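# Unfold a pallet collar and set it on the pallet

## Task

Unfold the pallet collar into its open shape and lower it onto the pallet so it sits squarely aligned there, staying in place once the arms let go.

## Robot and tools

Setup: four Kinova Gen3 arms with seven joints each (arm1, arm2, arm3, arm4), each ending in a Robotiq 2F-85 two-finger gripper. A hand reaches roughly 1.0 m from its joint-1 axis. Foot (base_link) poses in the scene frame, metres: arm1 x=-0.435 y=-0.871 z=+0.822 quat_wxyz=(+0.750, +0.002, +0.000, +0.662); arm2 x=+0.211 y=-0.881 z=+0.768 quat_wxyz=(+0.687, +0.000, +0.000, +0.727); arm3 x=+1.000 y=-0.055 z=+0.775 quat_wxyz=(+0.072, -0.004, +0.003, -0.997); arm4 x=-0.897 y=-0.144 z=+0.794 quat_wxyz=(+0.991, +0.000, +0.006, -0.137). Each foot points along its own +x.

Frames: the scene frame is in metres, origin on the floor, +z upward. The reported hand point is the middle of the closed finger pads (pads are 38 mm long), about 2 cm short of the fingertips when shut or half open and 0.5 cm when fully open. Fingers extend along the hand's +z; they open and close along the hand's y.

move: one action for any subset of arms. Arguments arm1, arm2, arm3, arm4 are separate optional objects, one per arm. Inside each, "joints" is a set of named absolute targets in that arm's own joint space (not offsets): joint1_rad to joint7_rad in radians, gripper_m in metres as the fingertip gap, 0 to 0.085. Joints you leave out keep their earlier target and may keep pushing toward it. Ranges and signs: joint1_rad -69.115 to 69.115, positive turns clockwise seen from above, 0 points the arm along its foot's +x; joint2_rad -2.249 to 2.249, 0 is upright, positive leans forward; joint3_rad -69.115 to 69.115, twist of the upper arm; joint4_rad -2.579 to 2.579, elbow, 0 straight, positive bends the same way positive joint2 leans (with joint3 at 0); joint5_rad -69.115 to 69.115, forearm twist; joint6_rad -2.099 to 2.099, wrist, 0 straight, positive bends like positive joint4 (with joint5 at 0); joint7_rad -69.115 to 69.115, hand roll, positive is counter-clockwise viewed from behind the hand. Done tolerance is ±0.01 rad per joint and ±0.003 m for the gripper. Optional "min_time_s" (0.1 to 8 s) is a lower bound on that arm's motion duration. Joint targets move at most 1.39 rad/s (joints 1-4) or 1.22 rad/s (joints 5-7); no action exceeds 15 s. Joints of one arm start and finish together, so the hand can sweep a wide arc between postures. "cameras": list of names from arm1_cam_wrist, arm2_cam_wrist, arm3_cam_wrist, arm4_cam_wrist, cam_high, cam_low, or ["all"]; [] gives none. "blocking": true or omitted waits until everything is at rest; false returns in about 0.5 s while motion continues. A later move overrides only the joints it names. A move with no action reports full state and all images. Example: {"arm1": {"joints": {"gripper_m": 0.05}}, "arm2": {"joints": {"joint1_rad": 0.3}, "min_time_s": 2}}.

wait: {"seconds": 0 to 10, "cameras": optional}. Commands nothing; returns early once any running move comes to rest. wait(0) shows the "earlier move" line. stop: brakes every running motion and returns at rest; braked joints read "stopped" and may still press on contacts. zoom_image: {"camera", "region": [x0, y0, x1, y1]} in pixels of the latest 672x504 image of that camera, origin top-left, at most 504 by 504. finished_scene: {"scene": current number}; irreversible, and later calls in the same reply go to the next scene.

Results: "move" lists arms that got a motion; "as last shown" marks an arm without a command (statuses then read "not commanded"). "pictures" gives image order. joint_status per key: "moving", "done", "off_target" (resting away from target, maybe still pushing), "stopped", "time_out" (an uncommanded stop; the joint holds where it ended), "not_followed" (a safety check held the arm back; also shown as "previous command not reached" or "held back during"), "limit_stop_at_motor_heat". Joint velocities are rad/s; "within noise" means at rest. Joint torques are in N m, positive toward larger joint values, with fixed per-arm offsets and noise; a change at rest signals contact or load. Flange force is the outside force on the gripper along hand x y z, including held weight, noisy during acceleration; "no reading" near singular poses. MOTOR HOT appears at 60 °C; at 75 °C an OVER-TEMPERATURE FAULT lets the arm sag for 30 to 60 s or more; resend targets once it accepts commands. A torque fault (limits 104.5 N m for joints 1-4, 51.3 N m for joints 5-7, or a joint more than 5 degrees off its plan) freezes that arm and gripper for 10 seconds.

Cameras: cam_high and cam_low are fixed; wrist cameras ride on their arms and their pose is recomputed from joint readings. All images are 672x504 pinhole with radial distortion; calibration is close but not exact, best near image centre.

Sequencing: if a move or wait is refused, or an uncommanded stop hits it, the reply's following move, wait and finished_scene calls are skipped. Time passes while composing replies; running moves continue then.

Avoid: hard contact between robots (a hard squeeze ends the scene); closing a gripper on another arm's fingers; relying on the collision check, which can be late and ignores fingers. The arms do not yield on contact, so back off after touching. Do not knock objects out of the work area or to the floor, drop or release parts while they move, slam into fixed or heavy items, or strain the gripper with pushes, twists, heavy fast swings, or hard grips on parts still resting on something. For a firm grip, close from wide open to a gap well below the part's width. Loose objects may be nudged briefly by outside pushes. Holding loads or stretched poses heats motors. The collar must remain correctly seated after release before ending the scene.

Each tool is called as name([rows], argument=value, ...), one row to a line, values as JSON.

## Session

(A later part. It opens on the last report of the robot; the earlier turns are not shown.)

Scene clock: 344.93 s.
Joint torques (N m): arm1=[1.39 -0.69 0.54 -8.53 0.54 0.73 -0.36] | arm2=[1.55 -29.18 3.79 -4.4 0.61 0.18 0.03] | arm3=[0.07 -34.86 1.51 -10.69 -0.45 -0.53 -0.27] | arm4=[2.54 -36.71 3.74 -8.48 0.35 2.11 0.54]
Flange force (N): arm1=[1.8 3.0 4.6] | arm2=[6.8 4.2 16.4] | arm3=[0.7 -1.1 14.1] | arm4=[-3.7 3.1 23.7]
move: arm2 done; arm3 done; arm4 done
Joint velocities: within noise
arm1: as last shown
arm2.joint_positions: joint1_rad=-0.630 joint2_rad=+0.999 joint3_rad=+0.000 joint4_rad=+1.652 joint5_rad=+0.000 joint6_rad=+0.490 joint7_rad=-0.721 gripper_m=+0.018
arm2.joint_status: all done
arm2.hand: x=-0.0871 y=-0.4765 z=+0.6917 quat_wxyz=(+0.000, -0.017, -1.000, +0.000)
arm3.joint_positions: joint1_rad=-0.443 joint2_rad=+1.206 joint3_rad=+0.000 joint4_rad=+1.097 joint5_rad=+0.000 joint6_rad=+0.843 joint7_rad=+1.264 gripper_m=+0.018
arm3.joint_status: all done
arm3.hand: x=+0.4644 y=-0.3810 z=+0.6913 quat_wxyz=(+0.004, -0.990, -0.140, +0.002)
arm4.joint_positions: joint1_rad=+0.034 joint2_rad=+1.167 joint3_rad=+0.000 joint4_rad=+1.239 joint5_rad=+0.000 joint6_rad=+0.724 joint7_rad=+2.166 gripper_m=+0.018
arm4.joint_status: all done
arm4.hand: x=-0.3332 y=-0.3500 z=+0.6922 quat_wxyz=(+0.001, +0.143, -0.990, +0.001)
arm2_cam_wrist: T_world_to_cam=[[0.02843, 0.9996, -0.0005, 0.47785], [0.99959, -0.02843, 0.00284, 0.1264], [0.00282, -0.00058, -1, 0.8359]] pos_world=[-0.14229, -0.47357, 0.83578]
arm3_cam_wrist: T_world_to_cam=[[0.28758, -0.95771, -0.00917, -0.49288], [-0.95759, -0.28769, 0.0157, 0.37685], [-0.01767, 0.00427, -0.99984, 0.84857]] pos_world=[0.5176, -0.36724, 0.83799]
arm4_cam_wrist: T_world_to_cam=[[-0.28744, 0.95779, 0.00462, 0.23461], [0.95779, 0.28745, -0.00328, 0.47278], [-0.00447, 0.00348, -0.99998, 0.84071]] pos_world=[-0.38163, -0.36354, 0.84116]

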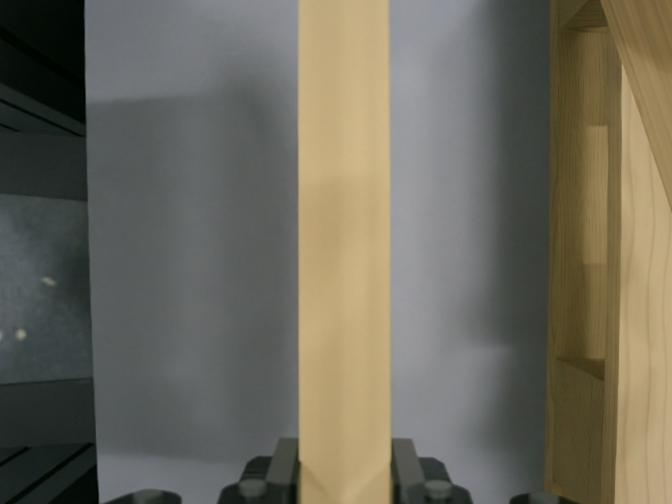

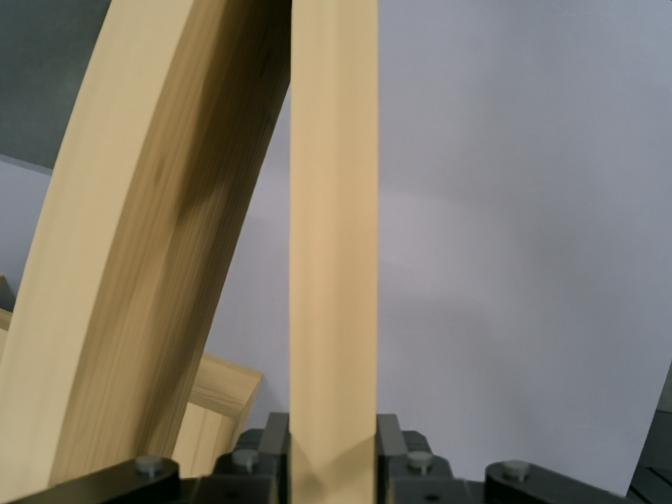

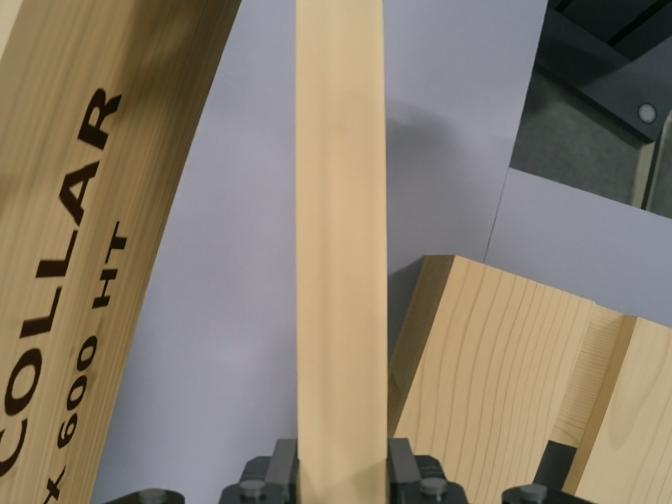

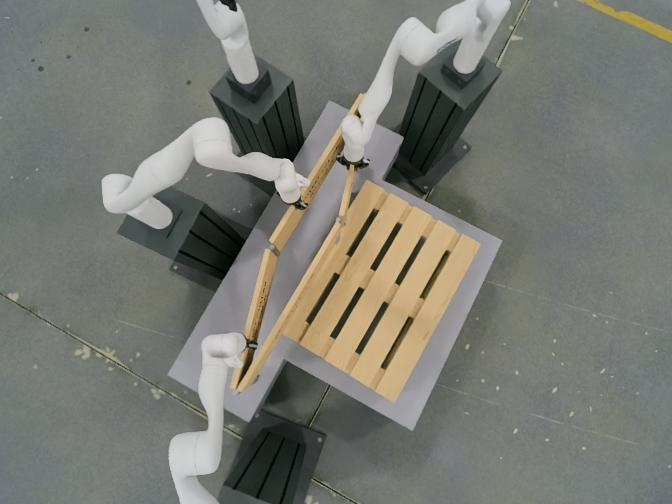

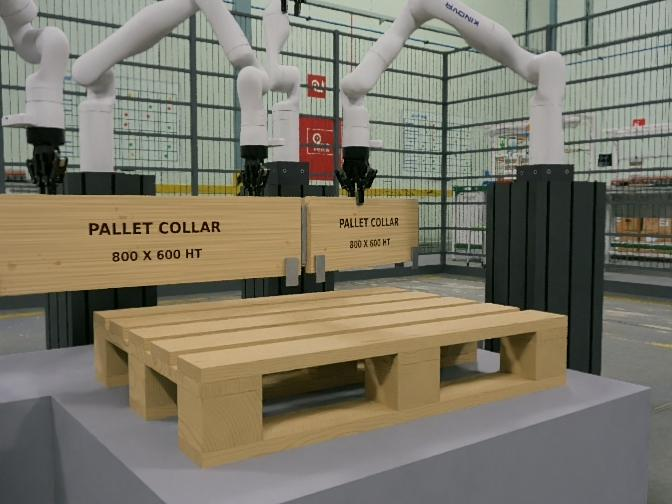

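move(arm2={"joints":{"joint1_rad":-0.5731,"joint2_rad":0.9972,"joint4_rad":1.6599,"joint6_rad":0.4844,"joint7_rad":-0.6651},"min_time_s":2}, arm3={"joints":{"joint1_rad":-0.3748,"joint2_rad":1.1363,"joint4_rad":1.2878,"joint6_rad":0.7221,"joint7_rad":1.4465},"min_time_s":2}, arm4={"joints":{"joint1_rad":-0.0546,"joint2_rad":1.1594,"joint4_rad":1.2607,"joint6_rad":0.7096,"joint7_rad":2.1926},"min_time_s":2}, cameras=[])

move(arm2={"joints":{"joint1_rad":-0.5154,"joint2_rad":0.9966,"joint4_rad":1.6619,"joint6_rad":0.4831,"joint7_rad":-0.6086},"min_time_s":2}, arm3={"joints":{"joint1_rad":-0.2965,"joint2_rad":1.0909,"joint4_rad":1.421,"joint6_rad":0.635,"joint7_rad":1.6393},"min_time_s":2}, arm4={"joints":{"joint1_rad":-0.1395,"joint2_rad":1.1533,"joint4_rad":1.2779,"joint6_rad":0.6983,"joint7_rad":2.2222},"min_time_s":2}, cameras=[])

move(arm2={"joints":{"joint1_rad":-0.4574,"joint2_rad":0.9978,"joint4_rad":1.6578,"joint6_rad":0.486,"joint7_rad":-0.5518},"min_time_s":2}, arm3={"joints":{"joint1_rad":-0.2113,"joint2_rad":1.0643,"joint4_rad":1.5054,"joint6_rad":0.5778,"joint7_rad":1.8389},"min_time_s":2}, arm4={"joints":{"joint1_rad":-0.2205,"joint2_rad":1.1486,"joint4_rad":1.292,"joint6_rad":0.6891,"joint7_rad":2.2556},"min_time_s":2}, cameras=["arm2_cam_wrist", "arm3_cam_wrist", "arm4_cam_wrist", "cam_high", "cam_low"])

Scene clock: 349.10 s.
Joint torques (N m): arm1=[1.49 -0.64 0.47 -8.52 0.55 0.72 -0.33] | arm2=[-1.02 -27.79 0.58 -4.59 -0.31 -0.14 -0.12] | arm3=[0.2 -32.23 1.59 -7.56 -0.52 0.66 -0.4] | arm4=[1.9 -38.07 3.29 -9.43 0.22 1.69 0.43]
Flange force (N): arm1=[1.9 2.9 4.6] | arm2=[1.5 6.6 13.0] | arm3=[-3.6 -0.6 15.2] | arm4=[-2.0 2.9 25.5]
move: arm2 done; arm3 done; arm4 done
Joint velocities: within noise
arm1.joint_positions: joint1_rad=+0.123 joint2_rad=-0.301 joint3_rad=+0.000 joint4_rad=+1.535 joint5_rad=+0.000 joint6_rad=+2.018 joint7_rad=+1.958 gripper_m=+0.045
arm1.joint_status: not commanded
arm1.hand: x=-0.3758 y=-0.7451 z=+1.3034 quat_wxyz=(+0.049, +0.754, -0.655, +0.023)
arm2.joint_positions: joint1_rad=-0.573 joint2_rad=+0.997 joint3_rad=+0.000 joint4_rad=+1.660 joint5_rad=+0.000 joint6_rad=+0.484 joint7_rad=-0.665 gripper_m=+0.018
arm2.joint_status: all done
arm2.hand: x=-0.0626 y=-0.4618 z=+0.6918 quat_wxyz=(+0.000, -0.018, -1.000, +0.000)
arm3.joint_positions: joint1_rad=-0.375 joint2_rad=+1.136 joint3_rad=+0.000 joint4_rad=+1.288 joint5_rad=+0.000 joint6_rad=+0.722 joint7_rad=+1.446 gripper_m=+0.018
arm3.joint_status: all done
arm3.hand: x=+0.4771 y=-0.3247 z=+0.6916 quat_wxyz=(+0.004, -0.981, -0.196, +0.001)
arm4.joint_positions: joint1_rad=-0.055 joint2_rad=+1.159 joint3_rad=+0.000 joint4_rad=+1.261 joint5_rad=+0.000 joint6_rad=+0.710 joint7_rad=+2.193 gripper_m=+0.018
arm4.joint_status: all done
arm4.hand: x=-0.3216 y=-0.2985 z=+0.6922 quat_wxyz=(+0.001, +0.199, -0.980, +0.000)

Scene clock: 351.40 s.
Joint torques (N m): arm1=[1.42 -0.69 0.51 -8.57 0.56 0.73 -0.37] | arm2=[-3.74 -27.59 -2.78 -4.61 -1.17 -0.18 -0.14] | arm3=[0.7 -29.19 2 -3.9 -0.36 2.08 -0.42] | arm4=[1.31 -38.15 2.71 -9.76 -0.04 1.4 0.38]
Flange force (N): arm1=[1.8 2.9 4.8] | arm2=[-3.5 9.6 12.5] | arm3=[-8.6 -1.1 15.5] | arm4=[-0.8 2.6 25.4]
move: arm2 done; arm3 done; arm4 done
Joint velocities: within noise
arm1: as last shown
arm2.joint_positions: joint1_rad=-0.515 joint2_rad=+0.997 joint3_rad=+0.000 joint4_rad=+1.662 joint5_rad=+0.000 joint6_rad=+0.483 joint7_rad=-0.609 gripper_m=+0.018
arm2.joint_status: all done
arm2.hand: x=-0.0376 y=-0.4472 z=+0.6918 quat_wxyz=(+0.000, -0.019, -1.000, +0.000)
arm3.joint_positions: joint1_rad=-0.296 joint2_rad=+1.091 joint3_rad=+0.000 joint4_rad=+1.421 joint5_rad=+0.000 joint6_rad=+0.635 joint7_rad=+1.639 gripper_m=+0.018
arm3.joint_status: all done
arm3.hand: x=+0.4850 y=-0.2702 z=+0.6918 quat_wxyz=(+0.004, -0.968, -0.252, +0.001)
arm4.joint_positions: joint1_rad=-0.139 joint2_rad=+1.153 joint3_rad=+0.000 joint4_rad=+1.278 joint5_rad=+0.000 joint6_rad=+0.698 joint7_rad=+2.222 gripper_m=+0.018
arm4.joint_status: all done
arm4.hand: x=-0.3141 y=-0.2485 z=+0.6922 quat_wxyz=(+0.000, +0.255, -0.967, +0.000)

Scene clock: 353.70 s.
Joint torques (N m): arm1=[1.44 -0.64 0.49 -8.56 0.53 0.73 -0.33] | arm2=[-4.17 -28.25 -3.46 -4.14 -1.35 0.31 -0.15] | arm3=[1.8 -28.16 3.29 -3.41 0.06 1.86 -0.46] | arm4=[0.85 -37.63 2.18 -10.09 -0.19 1 0.42]
Flange force (N): arm1=[1.9 3.0 4.8] | arm2=[-4.1 11.0 14.9] | arm3=[-8.4 -0.7 15.0] | arm4=[0.6 3.0 24.0]
move: arm2 done; arm3 done; arm4 done
Joint velocities: within noise
arm1: as last shown
arm2.joint_positions: joint1_rad=-0.457 joint2_rad=+0.998 joint3_rad=+0.000 joint4_rad=+1.658 joint5_rad=+0.000 joint6_rad=+0.486 joint7_rad=-0.552 gripper_m=+0.018
arm2.joint_status: all done
arm2.hand: x=-0.0126 y=-0.4325 z=+0.6918 quat_wxyz=(+0.000, -0.019, -1.000, +0.000)
arm3.joint_positions: joint1_rad=-0.211 joint2_rad=+1.064 joint3_rad=+0.000 joint4_rad=+1.505 joint5_rad=+0.000 joint6_rad=+0.578 joint7_rad=+1.839 gripper_m=+0.018
arm3.joint_status: all done
arm3.hand: x=+0.4877 y=-0.2185 z=+0.6917 quat_wxyz=(+0.004, -0.952, -0.307, +0.000)
arm4.joint_positions: joint1_rad=-0.221 joint2_rad=+1.149 joint3_rad=+0.000 joint4_rad=+1.292 joint5_rad=+0.000 joint6_rad=+0.689 joint7_rad=+2.256 gripper_m=+0.018
arm4.joint_status: all done
arm4.hand: x=-0.3107 y=-0.2007 z=+0.6921 quat_wxyz=(+0.000, +0.310, -0.951, -0.001)
arm2_cam_wrist: T_world_to_cam=[[0.03203, 0.99949, -0.00043, 0.43168], [0.99948, -0.03203, 0.00279, 0.05167], [0.00277, -0.00051, -1, 0.83584]] pos_world=[-0.06778, -0.42938, 0.83588]
arm3_cam_wrist: T_world_to_cam=[[0.59311, -0.80508, -0.00814, -0.46027], [-0.80501, -0.59317, 0.01088, 0.30798], [-0.01359, 0.0001, -0.99991, 0.84576]] pos_world=[0.53241, -0.18795, 0.83859]
arm4_cam_wrist: T_world_to_cam=[[-0.59309, 0.8051, 0.00728, -0.02946], [0.80512, 0.59311, -0.00129, 0.42074], [-0.00536, 0.0051, -0.99997, 0.84025]] pos_world=[-0.35172, -0.23011, 0.84098]

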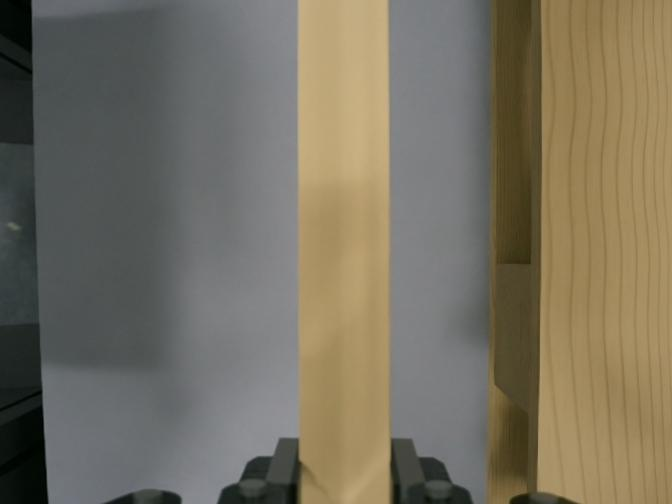

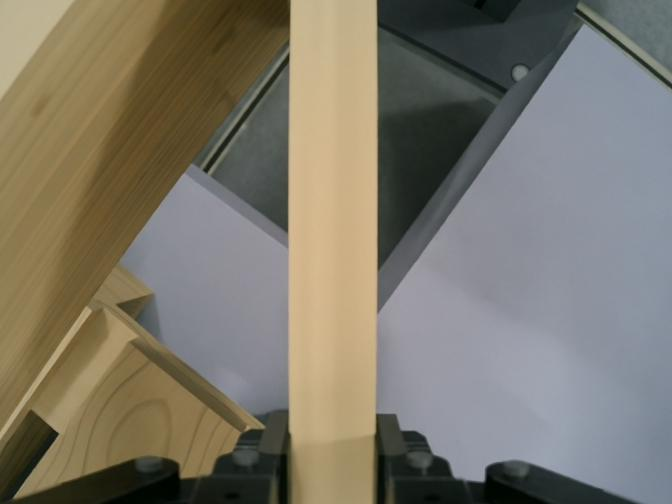

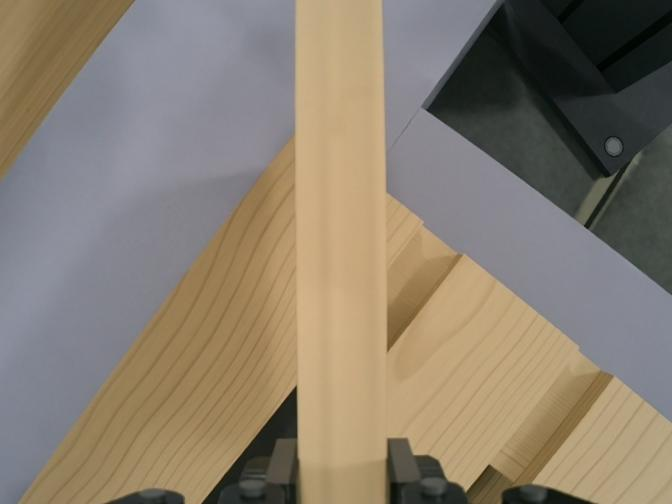

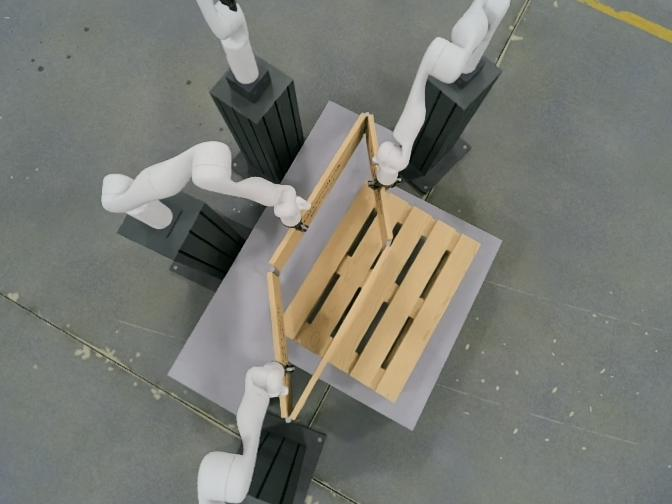

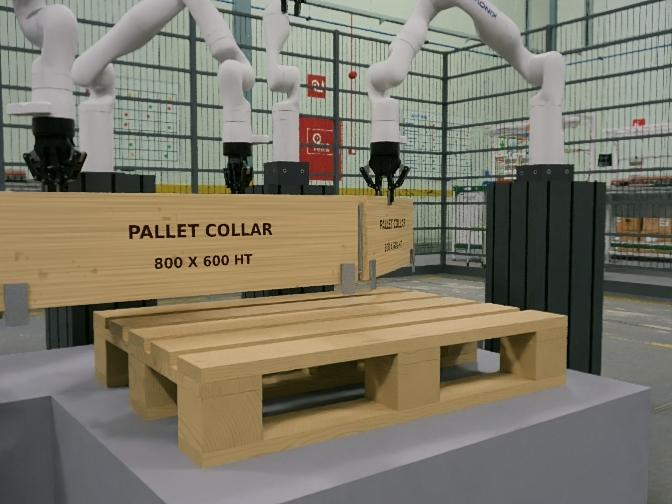

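move(arm2={"joints":{"joint1_rad":-0.3997,"joint2_rad":1.001,"joint4_rad":1.647,"joint6_rad":0.4937,"joint7_rad":-0.4953},"min_time_s":2}, arm3={"joints":{"joint1_rad":-0.1225,"joint2_rad":1.05,"joint4_rad":1.5521,"joint6_rad":0.5461,"joint7_rad":2.0422},"min_time_s":2}, arm4={"joints":{"joint1_rad":-0.297,"joint2_rad":1.1445,"joint4_rad":1.304,"joint6_rad":0.6813,"joint7_rad":2.2936},"min_time_s":2}, cameras=[])

move(arm2={"joints":{"joint1_rad":-0.3426,"joint2_rad":1.0061,"joint4_rad":1.6298,"joint6_rad":0.5058,"joint7_rad":-0.4393},"min_time_s":2}, arm3={"joints":{"joint1_rad":-0.0346,"joint2_rad":1.0473,"joint4_rad":1.5638,"joint6_rad":0.5378,"joint7_rad":2.2446},"min_time_s":2}, arm4={"joints":{"joint1_rad":-0.3689,"joint2_rad":1.1407,"joint4_rad":1.3154,"joint6_rad":0.6738,"joint7_rad":2.3362},"min_time_s":2}, cameras=[])

move(arm2={"joints":{"joint1_rad":-0.2868,"joint2_rad":1.0131,"joint4_rad":1.6064,"joint6_rad":0.5222,"joint7_rad":-0.3846},"min_time_s":2}, arm3={"joints":{"joint1_rad":0.0473,"joint2_rad":1.0535,"joint4_rad":1.5453,"joint6_rad":0.5507,"joint7_rad":2.441},"min_time_s":2}, arm4={"joints":{"joint1_rad":-0.4358,"joint2_rad":1.1367,"joint4_rad":1.3276,"joint6_rad":0.6657,"joint7_rad":2.3837},"min_time_s":2}, cameras=["cam_high"])

Scene clock: 357.97 s.
Joint torques (N m): arm1=[1.46 -0.66 0.49 -8.56 0.56 0.73 -0.35] | arm2=[-5.75 -27.74 -5.53 -2.88 -1.89 1.11 -0.22] | arm3=[3.32 -27.23 5.16 -2.33 0.61 2.14 -0.47] | arm4=[0.4 -37.61 1.57 -10.66 -0.37 0.57 0.49]
Flange force (N): arm1=[1.9 3.0 4.8] | arm2=[-6.6 14.3 15.4] | arm3=[-10.6 -0.4 15.0] | arm4=[2.0 3.6 23.3]
move: arm2 done; arm3 done; arm4 done
Joint velocities: within noise
arm1: as last shown
arm2.joint_positions: joint1_rad=-0.400 joint2_rad=+1.001 joint3_rad=+0.000 joint4_rad=+1.647 joint5_rad=+0.000 joint6_rad=+0.494 joint7_rad=-0.495 gripper_m=+0.018
arm2.joint_status: all done
arm2.hand: x=+0.0123 y=-0.4178 z=+0.6918 quat_wxyz=(+0.000, -0.020, -1.000, +0.000)
arm3.joint_positions: joint1_rad=-0.122 joint2_rad=+1.050 joint3_rad=+0.000 joint4_rad=+1.552 joint5_rad=+0.000 joint6_rad=+0.546 joint7_rad=+2.042 gripper_m=+0.018
arm3.joint_status: all done
arm3.hand: x=+0.4866 y=-0.1694 z=+0.6918 quat_wxyz=(+0.004, -0.933, -0.361, +0.000)
arm4.joint_positions: joint1_rad=-0.297 joint2_rad=+1.145 joint3_rad=+0.000 joint4_rad=+1.304 joint5_rad=+0.000 joint6_rad=+0.681 joint7_rad=+2.294 gripper_m=+0.018
arm4.joint_status: all done
arm4.hand: x=-0.3107 y=-0.1557 z=+0.6922 quat_wxyz=(+0.000, +0.364, -0.931, -0.001)

Scene clock: 360.27 s.
Joint torques (N m): arm1=[1.42 -0.64 0.5 -8.56 0.57 0.71 -0.35] | arm2=[-7.25 -27.12 -7.2 -1.15 -2.49 2.27 -0.3] | arm3=[5.19 -27.3 7.39 -2.49 1.34 1.87 -0.4] | arm4=[0.03 -37.85 1.1 -11.62 -0.58 -0.08 0.42]
Flange force (N): arm1=[1.9 3.0 4.7] | arm2=[-8.9 18.2 16.3] | arm3=[-12.6 0.4 14.8] | arm4=[3.8 4.8 22.5]
move: arm2 done; arm3 done; arm4 done
Joint velocities: within noise
arm1: as last shown
arm2.joint_positions: joint1_rad=-0.343 joint2_rad=+1.006 joint3_rad=+0.000 joint4_rad=+1.630 joint5_rad=+0.000 joint6_rad=+0.506 joint7_rad=-0.439 gripper_m=+0.018
arm2.joint_status: all done
arm2.hand: x=+0.0373 y=-0.4031 z=+0.6918 quat_wxyz=(+0.000, -0.020, -1.000, +0.000)
arm3.joint_positions: joint1_rad=-0.035 joint2_rad=+1.047 joint3_rad=+0.000 joint4_rad=+1.564 joint5_rad=+0.000 joint6_rad=+0.538 joint7_rad=+2.245 gripper_m=+0.018
arm3.joint_status: all done
arm3.hand: x=+0.4817 y=-0.1234 z=+0.6917 quat_wxyz=(+0.003, -0.910, -0.414, -0.001)
arm4.joint_positions: joint1_rad=-0.369 joint2_rad=+1.141 joint3_rad=+0.000 joint4_rad=+1.315 joint5_rad=+0.000 joint6_rad=+0.674 joint7_rad=+2.336 gripper_m=+0.018
arm4.joint_status: all done
arm4.hand: x=-0.3139 y=-0.1136 z=+0.6923 quat_wxyz=(+0.000, +0.417, -0.909, -0.002)

Scene clock: 362.57 s.
Joint torques (N m): arm1=[1.42 -0.66 0.51 -8.55 0.59 0.72 -0.34] | arm2=[-8.37 -26.17 -8.5 1.31 -2.97 3.69 -0.27] | arm3=[7.51 -27.95 10.02 -3.4 2.22 1.39 -0.38] | arm4=[-0.4 -38.12 0.61 -12.59 -0.73 -0.77 0.42]
Flange force (N): arm1=[1.8 3.1 4.7] | arm2=[-10.0 23.2 17.2] | arm3=[-15.2 1.7 14.6] | arm4=[5.4 6.1 21.8]
move: arm2 done; arm3 done; arm4 done
Joint velocities: within noise
arm1: as last shown
arm2.joint_positions: joint1_rad=-0.287 joint2_rad=+1.013 joint3_rad=+0.000 joint4_rad=+1.606 joint5_rad=+0.000 joint6_rad=+0.522 joint7_rad=-0.385 gripper_m=+0.018
arm2.joint_status: all done
arm2.hand: x=+0.0622 y=-0.3884 z=+0.6919 quat_wxyz=(+0.000, -0.021, -1.000, +0.000)
arm3.joint_positions: joint1_rad=+0.047 joint2_rad=+1.053 joint3_rad=+0.000 joint4_rad=+1.545 joint5_rad=+0.000 joint6_rad=+0.551 joint7_rad=+2.441 gripper_m=+0.018
arm3.joint_status: all done
arm3.hand: x=+0.4734 y=-0.0813 z=+0.6917 quat_wxyz=(+0.003, -0.885, -0.465, -0.001)
arm4.joint_positions: joint1_rad=-0.436 joint2_rad=+1.137 joint3_rad=+0.000 joint4_rad=+1.328 joint5_rad=+0.000 joint6_rad=+0.666 joint7_rad=+2.384 gripper_m=+0.018
arm4.joint_status: all done
arm4.hand: x=-0.3199 y=-0.0750 z=+0.6923 quat_wxyz=(+0.000, +0.468, -0.884, -0.002)

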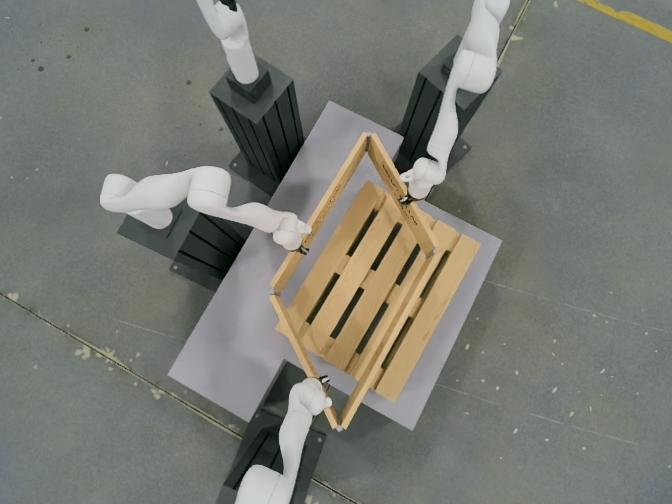

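move(arm2={"joints":{"joint1_rad":-0.2322,"joint2_rad":1.0222,"joint4_rad":1.5767,"joint6_rad":0.5427,"joint7_rad":-0.3312},"min_time_s":2}, arm3={"joints":{"joint1_rad":0.1174,"joint2_rad":1.0693,"joint4_rad":1.4964,"joint6_rad":0.5842,"joint7_rad":2.6255},"min_time_s":2}, arm4={"joints":{"joint1_rad":-0.4977,"joint2_rad":1.1323,"joint4_rad":1.3416,"joint6_rad":0.6564,"joint7_rad":2.4363},"min_time_s":2}, cameras=[])

move(arm2={"joints":{"joint1_rad":-0.1792,"joint2_rad":1.0335,"joint4_rad":1.5408,"joint6_rad":0.5673,"joint7_rad":-0.2794},"min_time_s":2}, arm3={"joints":{"joint1_rad":0.1793,"joint2_rad":1.0904,"joint4_rad":1.4329,"joint6_rad":0.6269,"joint7_rad":2.8019},"min_time_s":2}, arm4={"joints":{"joint1_rad":-0.5544,"joint2_rad":1.1269,"joint4_rad":1.3589,"joint6_rad":0.6448,"joint7_rad":2.4941},"min_time_s":2}, cameras=["cam_high"])

Scene clock: 372.23 s.
Joint torques (N m): arm1=[1.42 -0.67 0.51 -8.52 0.55 0.74 -0.34] | arm2=[-5.8 -27.46 -5.22 -0.02 -2.02 3.09 -0.17] | arm3=[6.22 -32.35 8.69 -10.13 1.96 -2.1 -0.37] | arm4=[0.95 -39.6 1.97 -15.27 -0.38 -2.34 0.41]
Flange force (N): arm1=[1.8 3.0 4.6] | arm2=[-6.5 19.7 17.6] | arm3=[-7.9 7.5 14.1] | arm4=[6.6 12.0 21.2]
move: arm2 done; arm3 done; arm4 done
Joint velocities: within noise
arm1: as last shown
arm2.joint_positions: joint1_rad=-0.232 joint2_rad=+1.022 joint3_rad=+0.000 joint4_rad=+1.577 joint5_rad=+0.000 joint6_rad=+0.543 joint7_rad=-0.331 gripper_m=+0.018
arm2.joint_status: all done
arm2.hand: x=+0.0871 y=-0.3736 z=+0.6919 quat_wxyz=(+0.000, -0.022, -1.000, +0.000)
arm3.joint_positions: joint1_rad=+0.117 joint2_rad=+1.069 joint3_rad=+0.000 joint4_rad=+1.496 joint5_rad=+0.000 joint6_rad=+0.584 joint7_rad=+2.626 gripper_m=+0.018
arm3.joint_status: all done
arm3.hand: x=+0.4609 y=-0.0447 z=+0.6917 quat_wxyz=(+0.003, -0.857, -0.515, -0.001)
arm4.joint_positions: joint1_rad=-0.498 joint2_rad=+1.132 joint3_rad=+0.000 joint4_rad=+1.342 joint5_rad=+0.000 joint6_rad=+0.656 joint7_rad=+2.436 gripper_m=+0.018
arm4.joint_status: all done
arm4.hand: x=-0.3284 y=-0.0401 z=+0.6923 quat_wxyz=(+0.000, +0.518, -0.856, -0.002)

Scene clock: 374.53 s.
Joint torques (N m): arm1=[1.42 -0.65 0.46 -8.55 0.54 0.74 -0.34] | arm2=[-6.08 -26.17 -5.57 2.29 -2.13 4.48 -0.21] | arm3=[7.92 -33.52 10.32 -11.03 2.66 -2.32 -0.32] | arm4=[0.65 -39.33 1.67 -15.04 -0.46 -2.26 0.47]
Flange force (N): arm1=[1.9 2.9 4.8] | arm2=[-6.7 24.1 17.4] | arm3=[-11.6 7.5 14.4] | arm4=[6.1 12.0 21.3]
move: arm2 done; arm3 done; arm4 done
Joint velocities: within noise
arm1: as last shown
arm2.joint_positions: joint1_rad=-0.179 joint2_rad=+1.033 joint3_rad=+0.000 joint4_rad=+1.541 joint5_rad=+0.000 joint6_rad=+0.567 joint7_rad=-0.279 gripper_m=+0.018
arm2.joint_status: all done
arm2.hand: x=+0.1120 y=-0.3590 z=+0.6919 quat_wxyz=(+0.000, -0.022, -1.000, +0.000)
arm3.joint_positions: joint1_rad=+0.179 joint2_rad=+1.090 joint3_rad=+0.000 joint4_rad=+1.433 joint5_rad=+0.000 joint6_rad=+0.627 joint7_rad=+2.802 gripper_m=+0.018
arm3.joint_status: all done
arm3.hand: x=+0.4474 y=-0.0109 z=+0.6917 quat_wxyz=(+0.002, -0.826, -0.563, -0.002)
arm4.joint_positions: joint1_rad=-0.554 joint2_rad=+1.127 joint3_rad=+0.000 joint4_rad=+1.359 joint5_rad=+0.000 joint6_rad=+0.645 joint7_rad=+2.494 gripper_m=+0.018
arm4.joint_status: all done
arm4.hand: x=-0.3391 y=-0.0090 z=+0.6922 quat_wxyz=(+0.000, +0.566, -0.825, -0.003)

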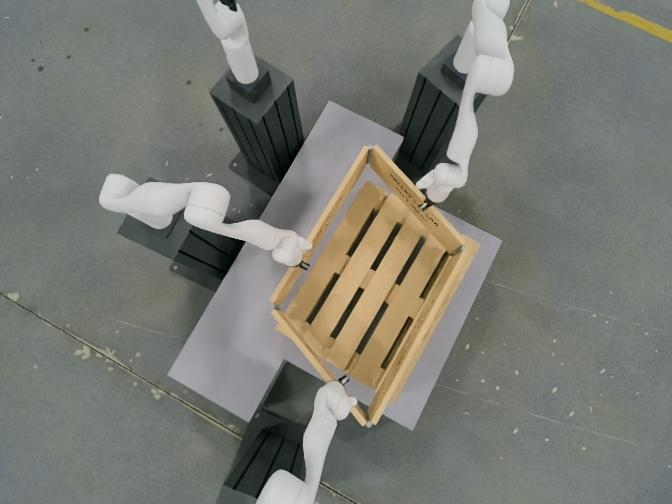

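move(arm2={"joints":{"joint1_rad":-0.1254,"joint2_rad":1.0496,"joint4_rad":1.4914,"joint6_rad":0.6006,"joint7_rad":-0.2268},"min_time_s":2}, arm3={"joints":{"joint1_rad":0.2302,"joint2_rad":1.1179,"joint4_rad":1.352,"joint6_rad":0.6805,"joint7_rad":2.9672},"min_time_s":2}, arm4={"joints":{"joint1_rad":-0.6055,"joint2_rad":1.1204,"joint4_rad":1.3794,"joint6_rad":0.6311,"joint7_rad":2.5574},"min_time_s":2}, cameras=[])

move(arm2={"joints":{"joint1_rad":-0.0762,"joint2_rad":1.066,"joint4_rad":1.4421,"joint6_rad":0.6335,"joint7_rad":-0.1788},"min_time_s":2}, arm3={"joints":{"joint1_rad":0.27,"joint2_rad":1.1508,"joint4_rad":1.2582,"joint6_rad":0.7416,"joint7_rad":3.1215},"min_time_s":2}, arm4={"joints":{"joint1_rad":-0.6507,"joint2_rad":1.1128,"joint4_rad":1.4035,"joint6_rad":0.6149,"joint7_rad":2.6267},"min_time_s":2}, cameras=["arm2_cam_wrist", "arm3_cam_wrist", "arm4_cam_wrist", "cam_high", "cam_low"])

Scene clock: 382.10 s.
Joint torques (N m): arm1=[1.44 -0.66 0.51 -8.57 0.57 0.72 -0.37] | arm2=[-2.69 -29.11 -1.59 -1.87 -1.07 2.39 -0.17] | arm3=[4.26 -36.05 6.34 -13.81 1.37 -3.5 -0.4] | arm4=[2.06 -38.32 3.02 -13.91 -0.11 -1.64 0.37]
Flange force (N): arm1=[1.9 3.0 4.8] | arm2=[-2.6 16.2 17.2] | arm3=[-5.3 8.3 14.8] | arm4=[2.6 12.4 21.3]
move: arm2 done; arm3 done; arm4 done
Joint velocities: within noise
arm1.joint_positions: joint1_rad=+0.123 joint2_rad=-0.301 joint3_rad=+0.000 joint4_rad=+1.535 joint5_rad=+0.000 joint6_rad=+2.018 joint7_rad=+1.958 gripper_m=+0.045
arm1.joint_status: not commanded
arm1.hand: x=-0.3758 y=-0.7451 z=+1.3034 quat_wxyz=(+0.049, +0.754, -0.655, +0.023)
arm2.joint_positions: joint1_rad=-0.125 joint2_rad=+1.050 joint3_rad=+0.000 joint4_rad=+1.491 joint5_rad=+0.000 joint6_rad=+0.601 joint7_rad=-0.227 gripper_m=+0.018
arm2.joint_status: all done
arm2.hand: x=+0.1380 y=-0.3425 z=+0.6919 quat_wxyz=(+0.000, -0.023, -1.000, +0.000)
arm3.joint_positions: joint1_rad=+0.230 joint2_rad=+1.118 joint3_rad=+0.000 joint4_rad=+1.352 joint5_rad=+0.000 joint6_rad=+0.681 joint7_rad=+2.967 gripper_m=+0.018
arm3.joint_status: all done
arm3.hand: x=+0.4320 y=+0.0186 z=+0.6917 quat_wxyz=(+0.002, -0.793, -0.610, -0.002)
arm4.joint_positions: joint1_rad=-0.605 joint2_rad=+1.120 joint3_rad=+0.000 joint4_rad=+1.379 joint5_rad=+0.000 joint6_rad=+0.631 joint7_rad=+2.557 gripper_m=+0.018
arm4.joint_status: all done
arm4.hand: x=-0.3512 y=+0.0179 z=+0.6922 quat_wxyz=(-0.001, +0.612, -0.791, -0.003)

Scene clock: 384.40 s.
Joint torques (N m): arm1=[1.4 -0.62 0.47 -8.5 0.54 0.73 -0.35] | arm2=[-2.63 -27.19 -1.66 1.12 -1.23 4.27 -0.34] | arm3=[6.71 -37.87 8.41 -15.24 2.3 -3.99 -0.39] | arm4=[1.6 -38.32 2.59 -14.1 -0.22 -1.8 0.4]
Flange force (N): arm1=[2.0 2.9 4.6] | arm2=[-2.7 21.8 16.6] | arm3=[-10.5 8.8 15.2] | arm4=[2.7 12.8 21.4]
move: arm2 done; arm3 done; arm4 done
Joint velocities: within noise
arm1: as last shown
arm2.joint_positions: joint1_rad=-0.076 joint2_rad=+1.066 joint3_rad=+0.000 joint4_rad=+1.442 joint5_rad=+0.000 joint6_rad=+0.634 joint7_rad=-0.179 gripper_m=+0.018
arm2.joint_status: all done
arm2.hand: x=+0.1630 y=-0.3278 z=+0.6918 quat_wxyz=(+0.000, -0.023, -1.000, +0.000)
arm3.joint_positions: joint1_rad=+0.270 joint2_rad=+1.151 joint3_rad=+0.000 joint4_rad=+1.258 joint5_rad=+0.000 joint6_rad=+0.742 joint7_rad=+3.121 gripper_m=+0.018
arm3.joint_status: all done
arm3.hand: x=+0.4150 y=+0.0437 z=+0.6919 quat_wxyz=(+0.002, -0.757, -0.654, -0.002)
arm4.joint_positions: joint1_rad=-0.651 joint2_rad=+1.113 joint3_rad=+0.000 joint4_rad=+1.403 joint5_rad=+0.000 joint6_rad=+0.615 joint7_rad=+2.627 gripper_m=+0.018
arm4.joint_status: all done
arm4.hand: x=-0.3644 y=+0.0403 z=+0.6922 quat_wxyz=(-0.001, +0.656, -0.755, -0.003)
arm2_cam_wrist: T_world_to_cam=[[0.04024, 0.99919, -0.00048, 0.31998], [0.99919, -0.04024, 0.00271, -0.12314], [0.00268, -0.00059, -1, 0.83539]] pos_world=[0.10792, -0.32418, 0.83588]
arm3_cam_wrist: T_world_to_cam=[[0.99098, -0.13403, -0.00035, -0.406], [-0.13402, -0.99094, 0.00848, 0.14563], [-0.00148, -0.00836, -0.99996, 0.84029]] pos_world=[0.4231, 0.09691, 0.83889]
arm4_cam_wrist: T_world_to_cam=[[-0.9909, 0.13423, 0.00975, -0.37489], [0.13427, 0.99094, 0.0039, 0.05699], [-0.00914, 0.00518, -0.99994, 0.83743]] pos_world=[-0.37148, -0.01049, 0.84081]

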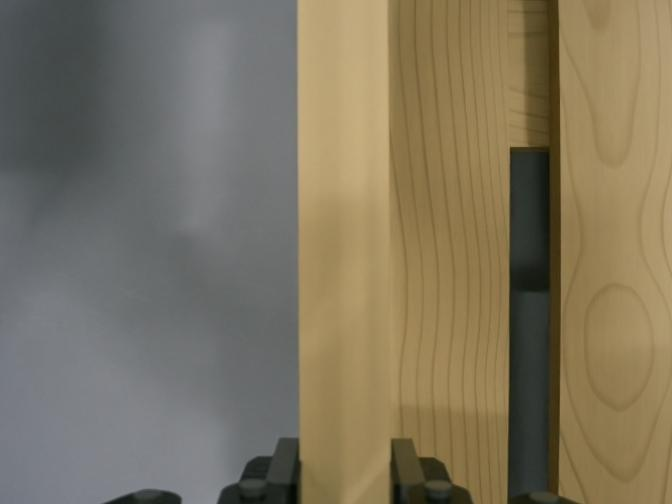

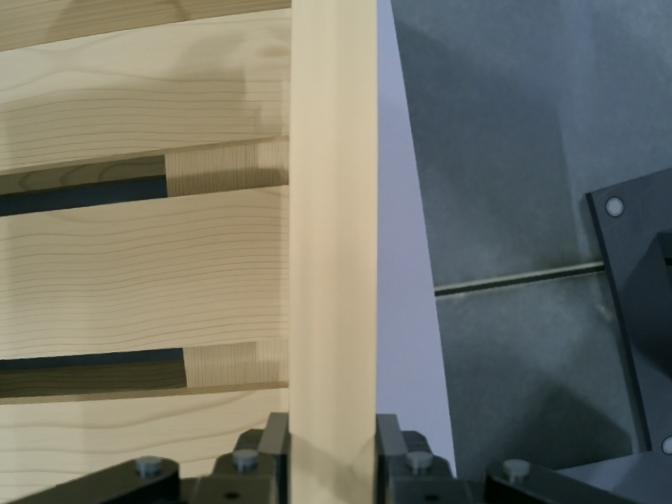

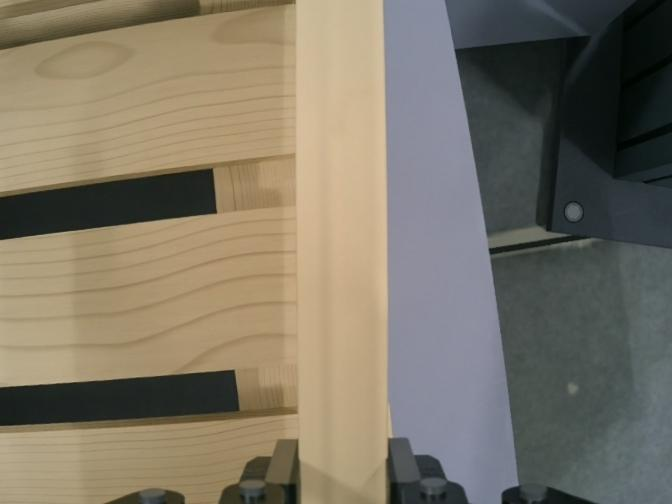

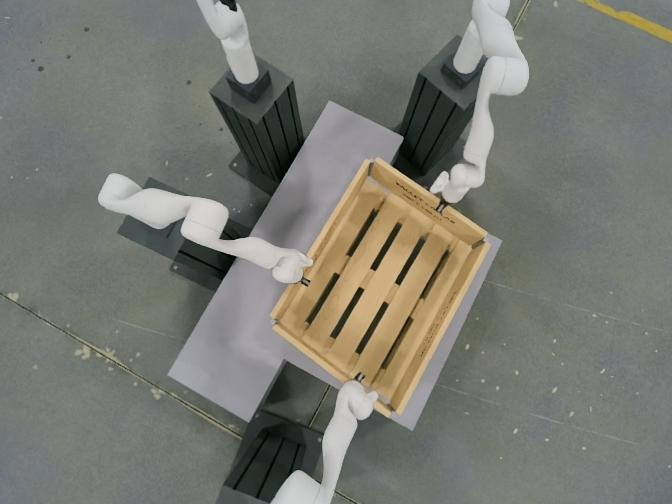

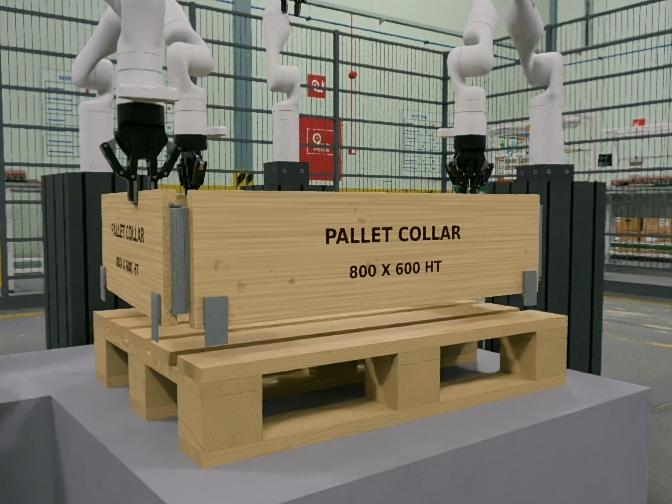

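move(arm2={"joints":{"joint1_rad":-0.0292,"joint2_rad":1.0853,"joint4_rad":1.3857,"joint6_rad":0.6706,"joint7_rad":-0.1328},"min_time_s":2}, arm3={"joints":{"joint1_rad":0.2982,"joint2_rad":1.1886,"joint4_rad":1.1549,"joint6_rad":0.8073,"joint7_rad":3.2641},"min_time_s":2}, arm4={"joints":{"joint1_rad":-0.6897,"joint2_rad":1.1038,"joint4_rad":1.4315,"joint6_rad":0.596,"joint7_rad":2.7022},"min_time_s":2}, cameras=["arm2_cam_wrist", "arm3_cam_wrist", "arm4_cam_wrist", "cam_high", "cam_low"])

zoom_image(camera="cam_low", region=[160, 280, 340, 400])

zoom_image(camera="cam_low", region=[480, 240, 600, 360])

zoom_image(camera="cam_low", region=[80, 240, 200, 360])

Scene clock: 388.27 s.
Joint torques (N m): arm1=[1.45 -0.62 0.56 -8.54 0.52 0.74 -0.38] | arm2=[-1.93 -26.77 -0.8 2.07 -0.93 5.09 -0.14] | arm3=[7.48 -39.72 8.86 -16.9 2.74 -4.62 -0.3] | arm4=[1.46 -38.24 2.5 -14.21 -0.14 -1.97 0.48]
Flange force (N): arm1=[1.9 3.0 4.7] | arm2=[-1.8 24.1 16.3] | arm3=[-13.1 9.4 15.3] | arm4=[1.9 13.4 21.6]
move: arm2 done; arm3 done; arm4 done
Joint velocities: within noise
arm1: as last shown
arm2.joint_positions: joint1_rad=-0.029 joint2_rad=+1.085 joint3_rad=+0.000 joint4_rad=+1.386 joint5_rad=+0.000 joint6_rad=+0.671 joint7_rad=-0.133 gripper_m=+0.018
arm2.joint_status: all done
arm2.hand: x=+0.1879 y=-0.3130 z=+0.6918 quat_wxyz=(+0.000, -0.024, -1.000, +0.000)
arm3.joint_positions: joint1_rad=+0.298 joint2_rad=+1.189 joint3_rad=+0.000 joint4_rad=+1.155 joint5_rad=+0.000 joint6_rad=+0.807 joint7_rad=+3.264 gripper_m=+0.018
arm3.joint_status: all done
arm3.hand: x=+0.3973 y=+0.0633 z=+0.6917 quat_wxyz=(+0.001, -0.718, -0.696, -0.002)
arm4.joint_positions: joint1_rad=-0.690 joint2_rad=+1.104 joint3_rad=+0.000 joint4_rad=+1.432 joint5_rad=+0.000 joint6_rad=+0.596 joint7_rad=+2.702 gripper_m=+0.018
arm4.joint_status: all done
arm4.hand: x=-0.3780 y=+0.0584 z=+0.6924 quat_wxyz=(-0.001, +0.698, -0.716, -0.003)
arm2_cam_wrist: T_world_to_cam=[[0.04124, 0.99915, -0.00049, 0.30405], [0.99915, -0.04123, 0.00272, -0.14774], [0.0027, -0.0006, -1, 0.83523]] pos_world=[0.13282, -0.30938, 0.83578]
arm3_cam_wrist: T_world_to_cam=[[0.9998, -0.02012, 0.00047, -0.39708], [-0.02012, -0.99976, 0.00875, 0.11778], [0.00029, -0.00876, -0.99996, 0.83966]] pos_world=[0.39912, 0.11712, 0.83879]
arm4_cam_wrist: T_world_to_cam=[[-0.99975, 0.02007, 0.0093, -0.38721], [0.02011, 0.99979, 0.00471, -0.00334], [-0.00921, 0.0049, -0.99995, 0.83735]] pos_world=[-0.37934, 0.00701, 0.84092]

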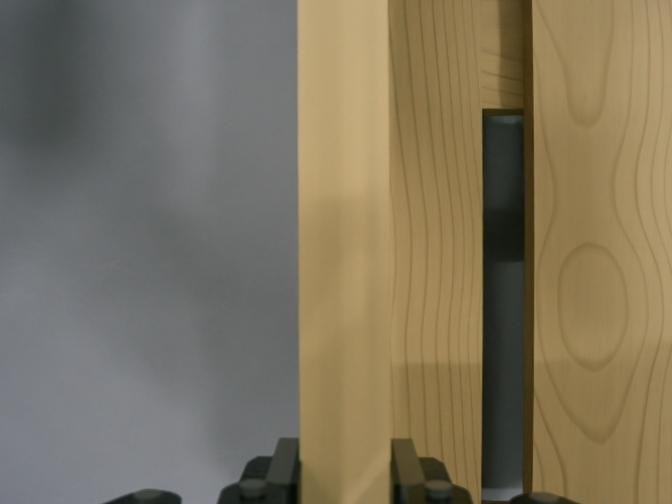

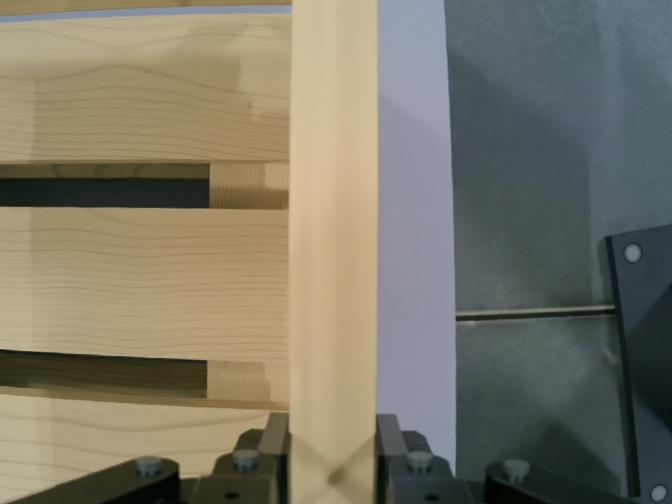

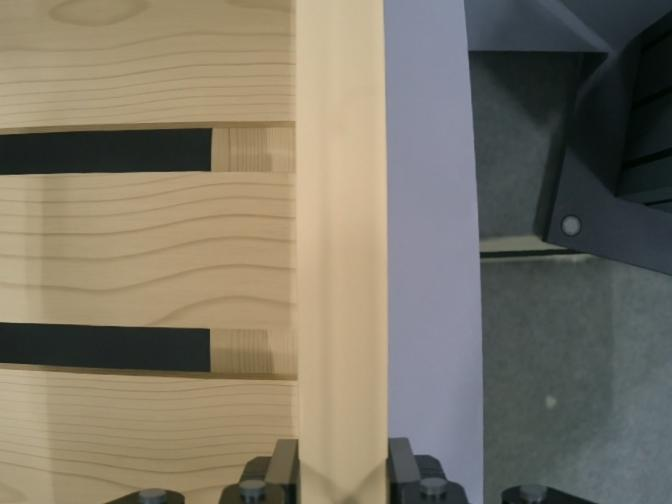

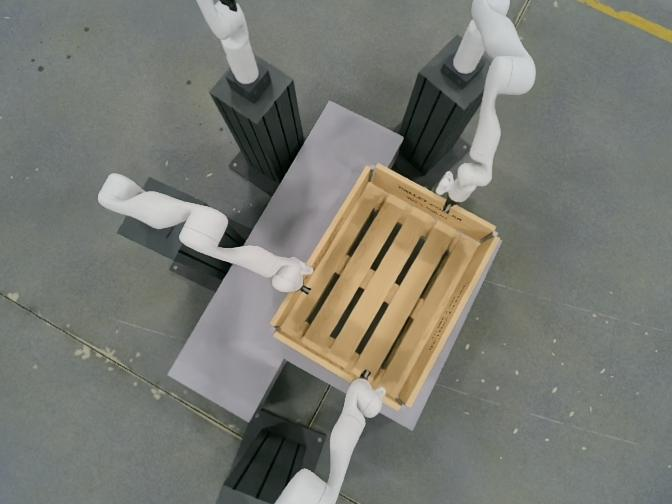

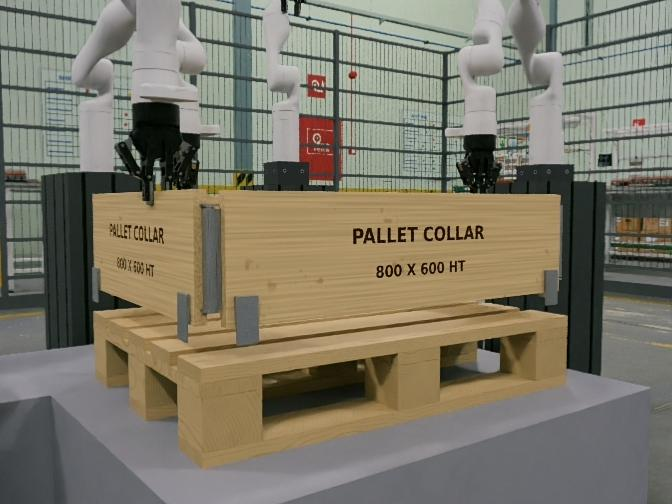

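Scaled by 2.800 from the camera's image (finer frame: 960x720).

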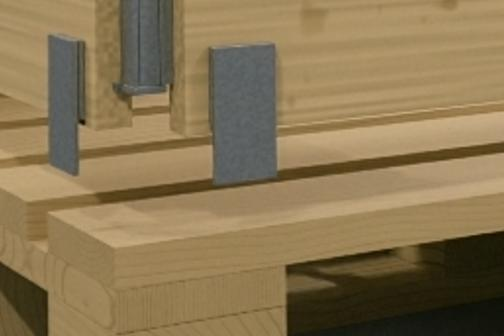

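Scaled by 4.200 from the camera's image (finer frame: 960x720).

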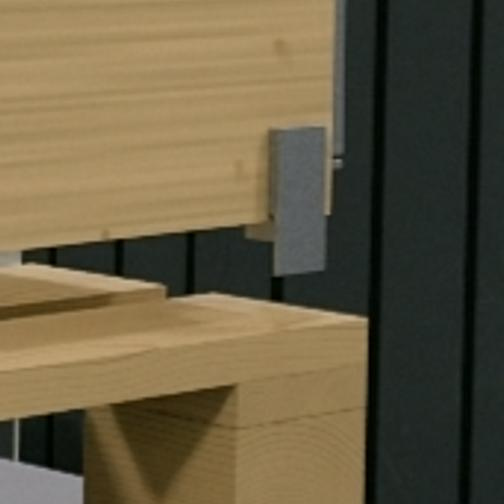

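Scaled by 4.200 from the camera's image (finer frame: 960x720).

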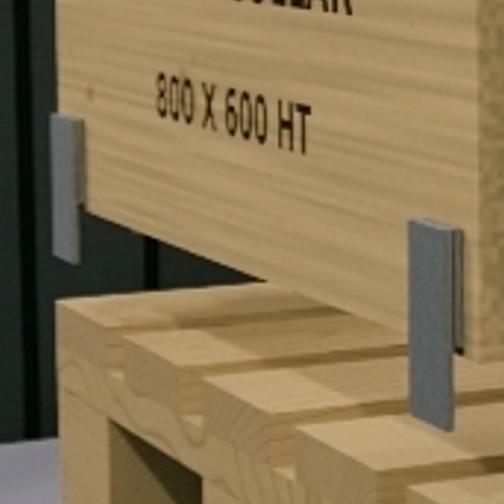

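zoom_image(camera="arm2_cam_wrist", region=[280, 180, 560, 330])

zoom_image(camera="arm3_cam_wrist", region=[180, 140, 460, 300])

zoom_image(camera="arm4_cam_wrist", region=[190, 110, 490, 290])

Scaled by 1.800.

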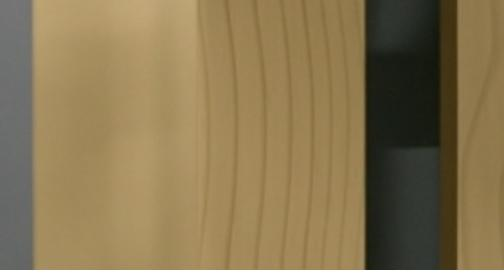

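Scaled by 1.800.

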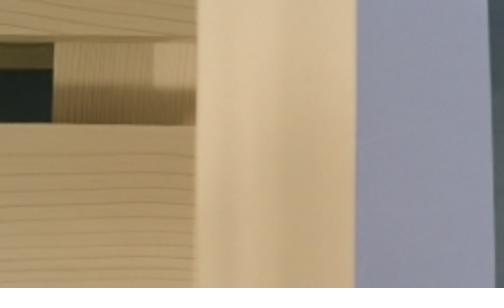

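Scaled by 1.680.

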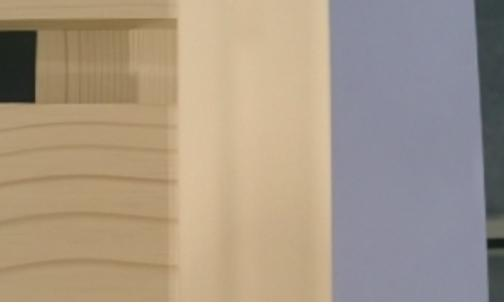

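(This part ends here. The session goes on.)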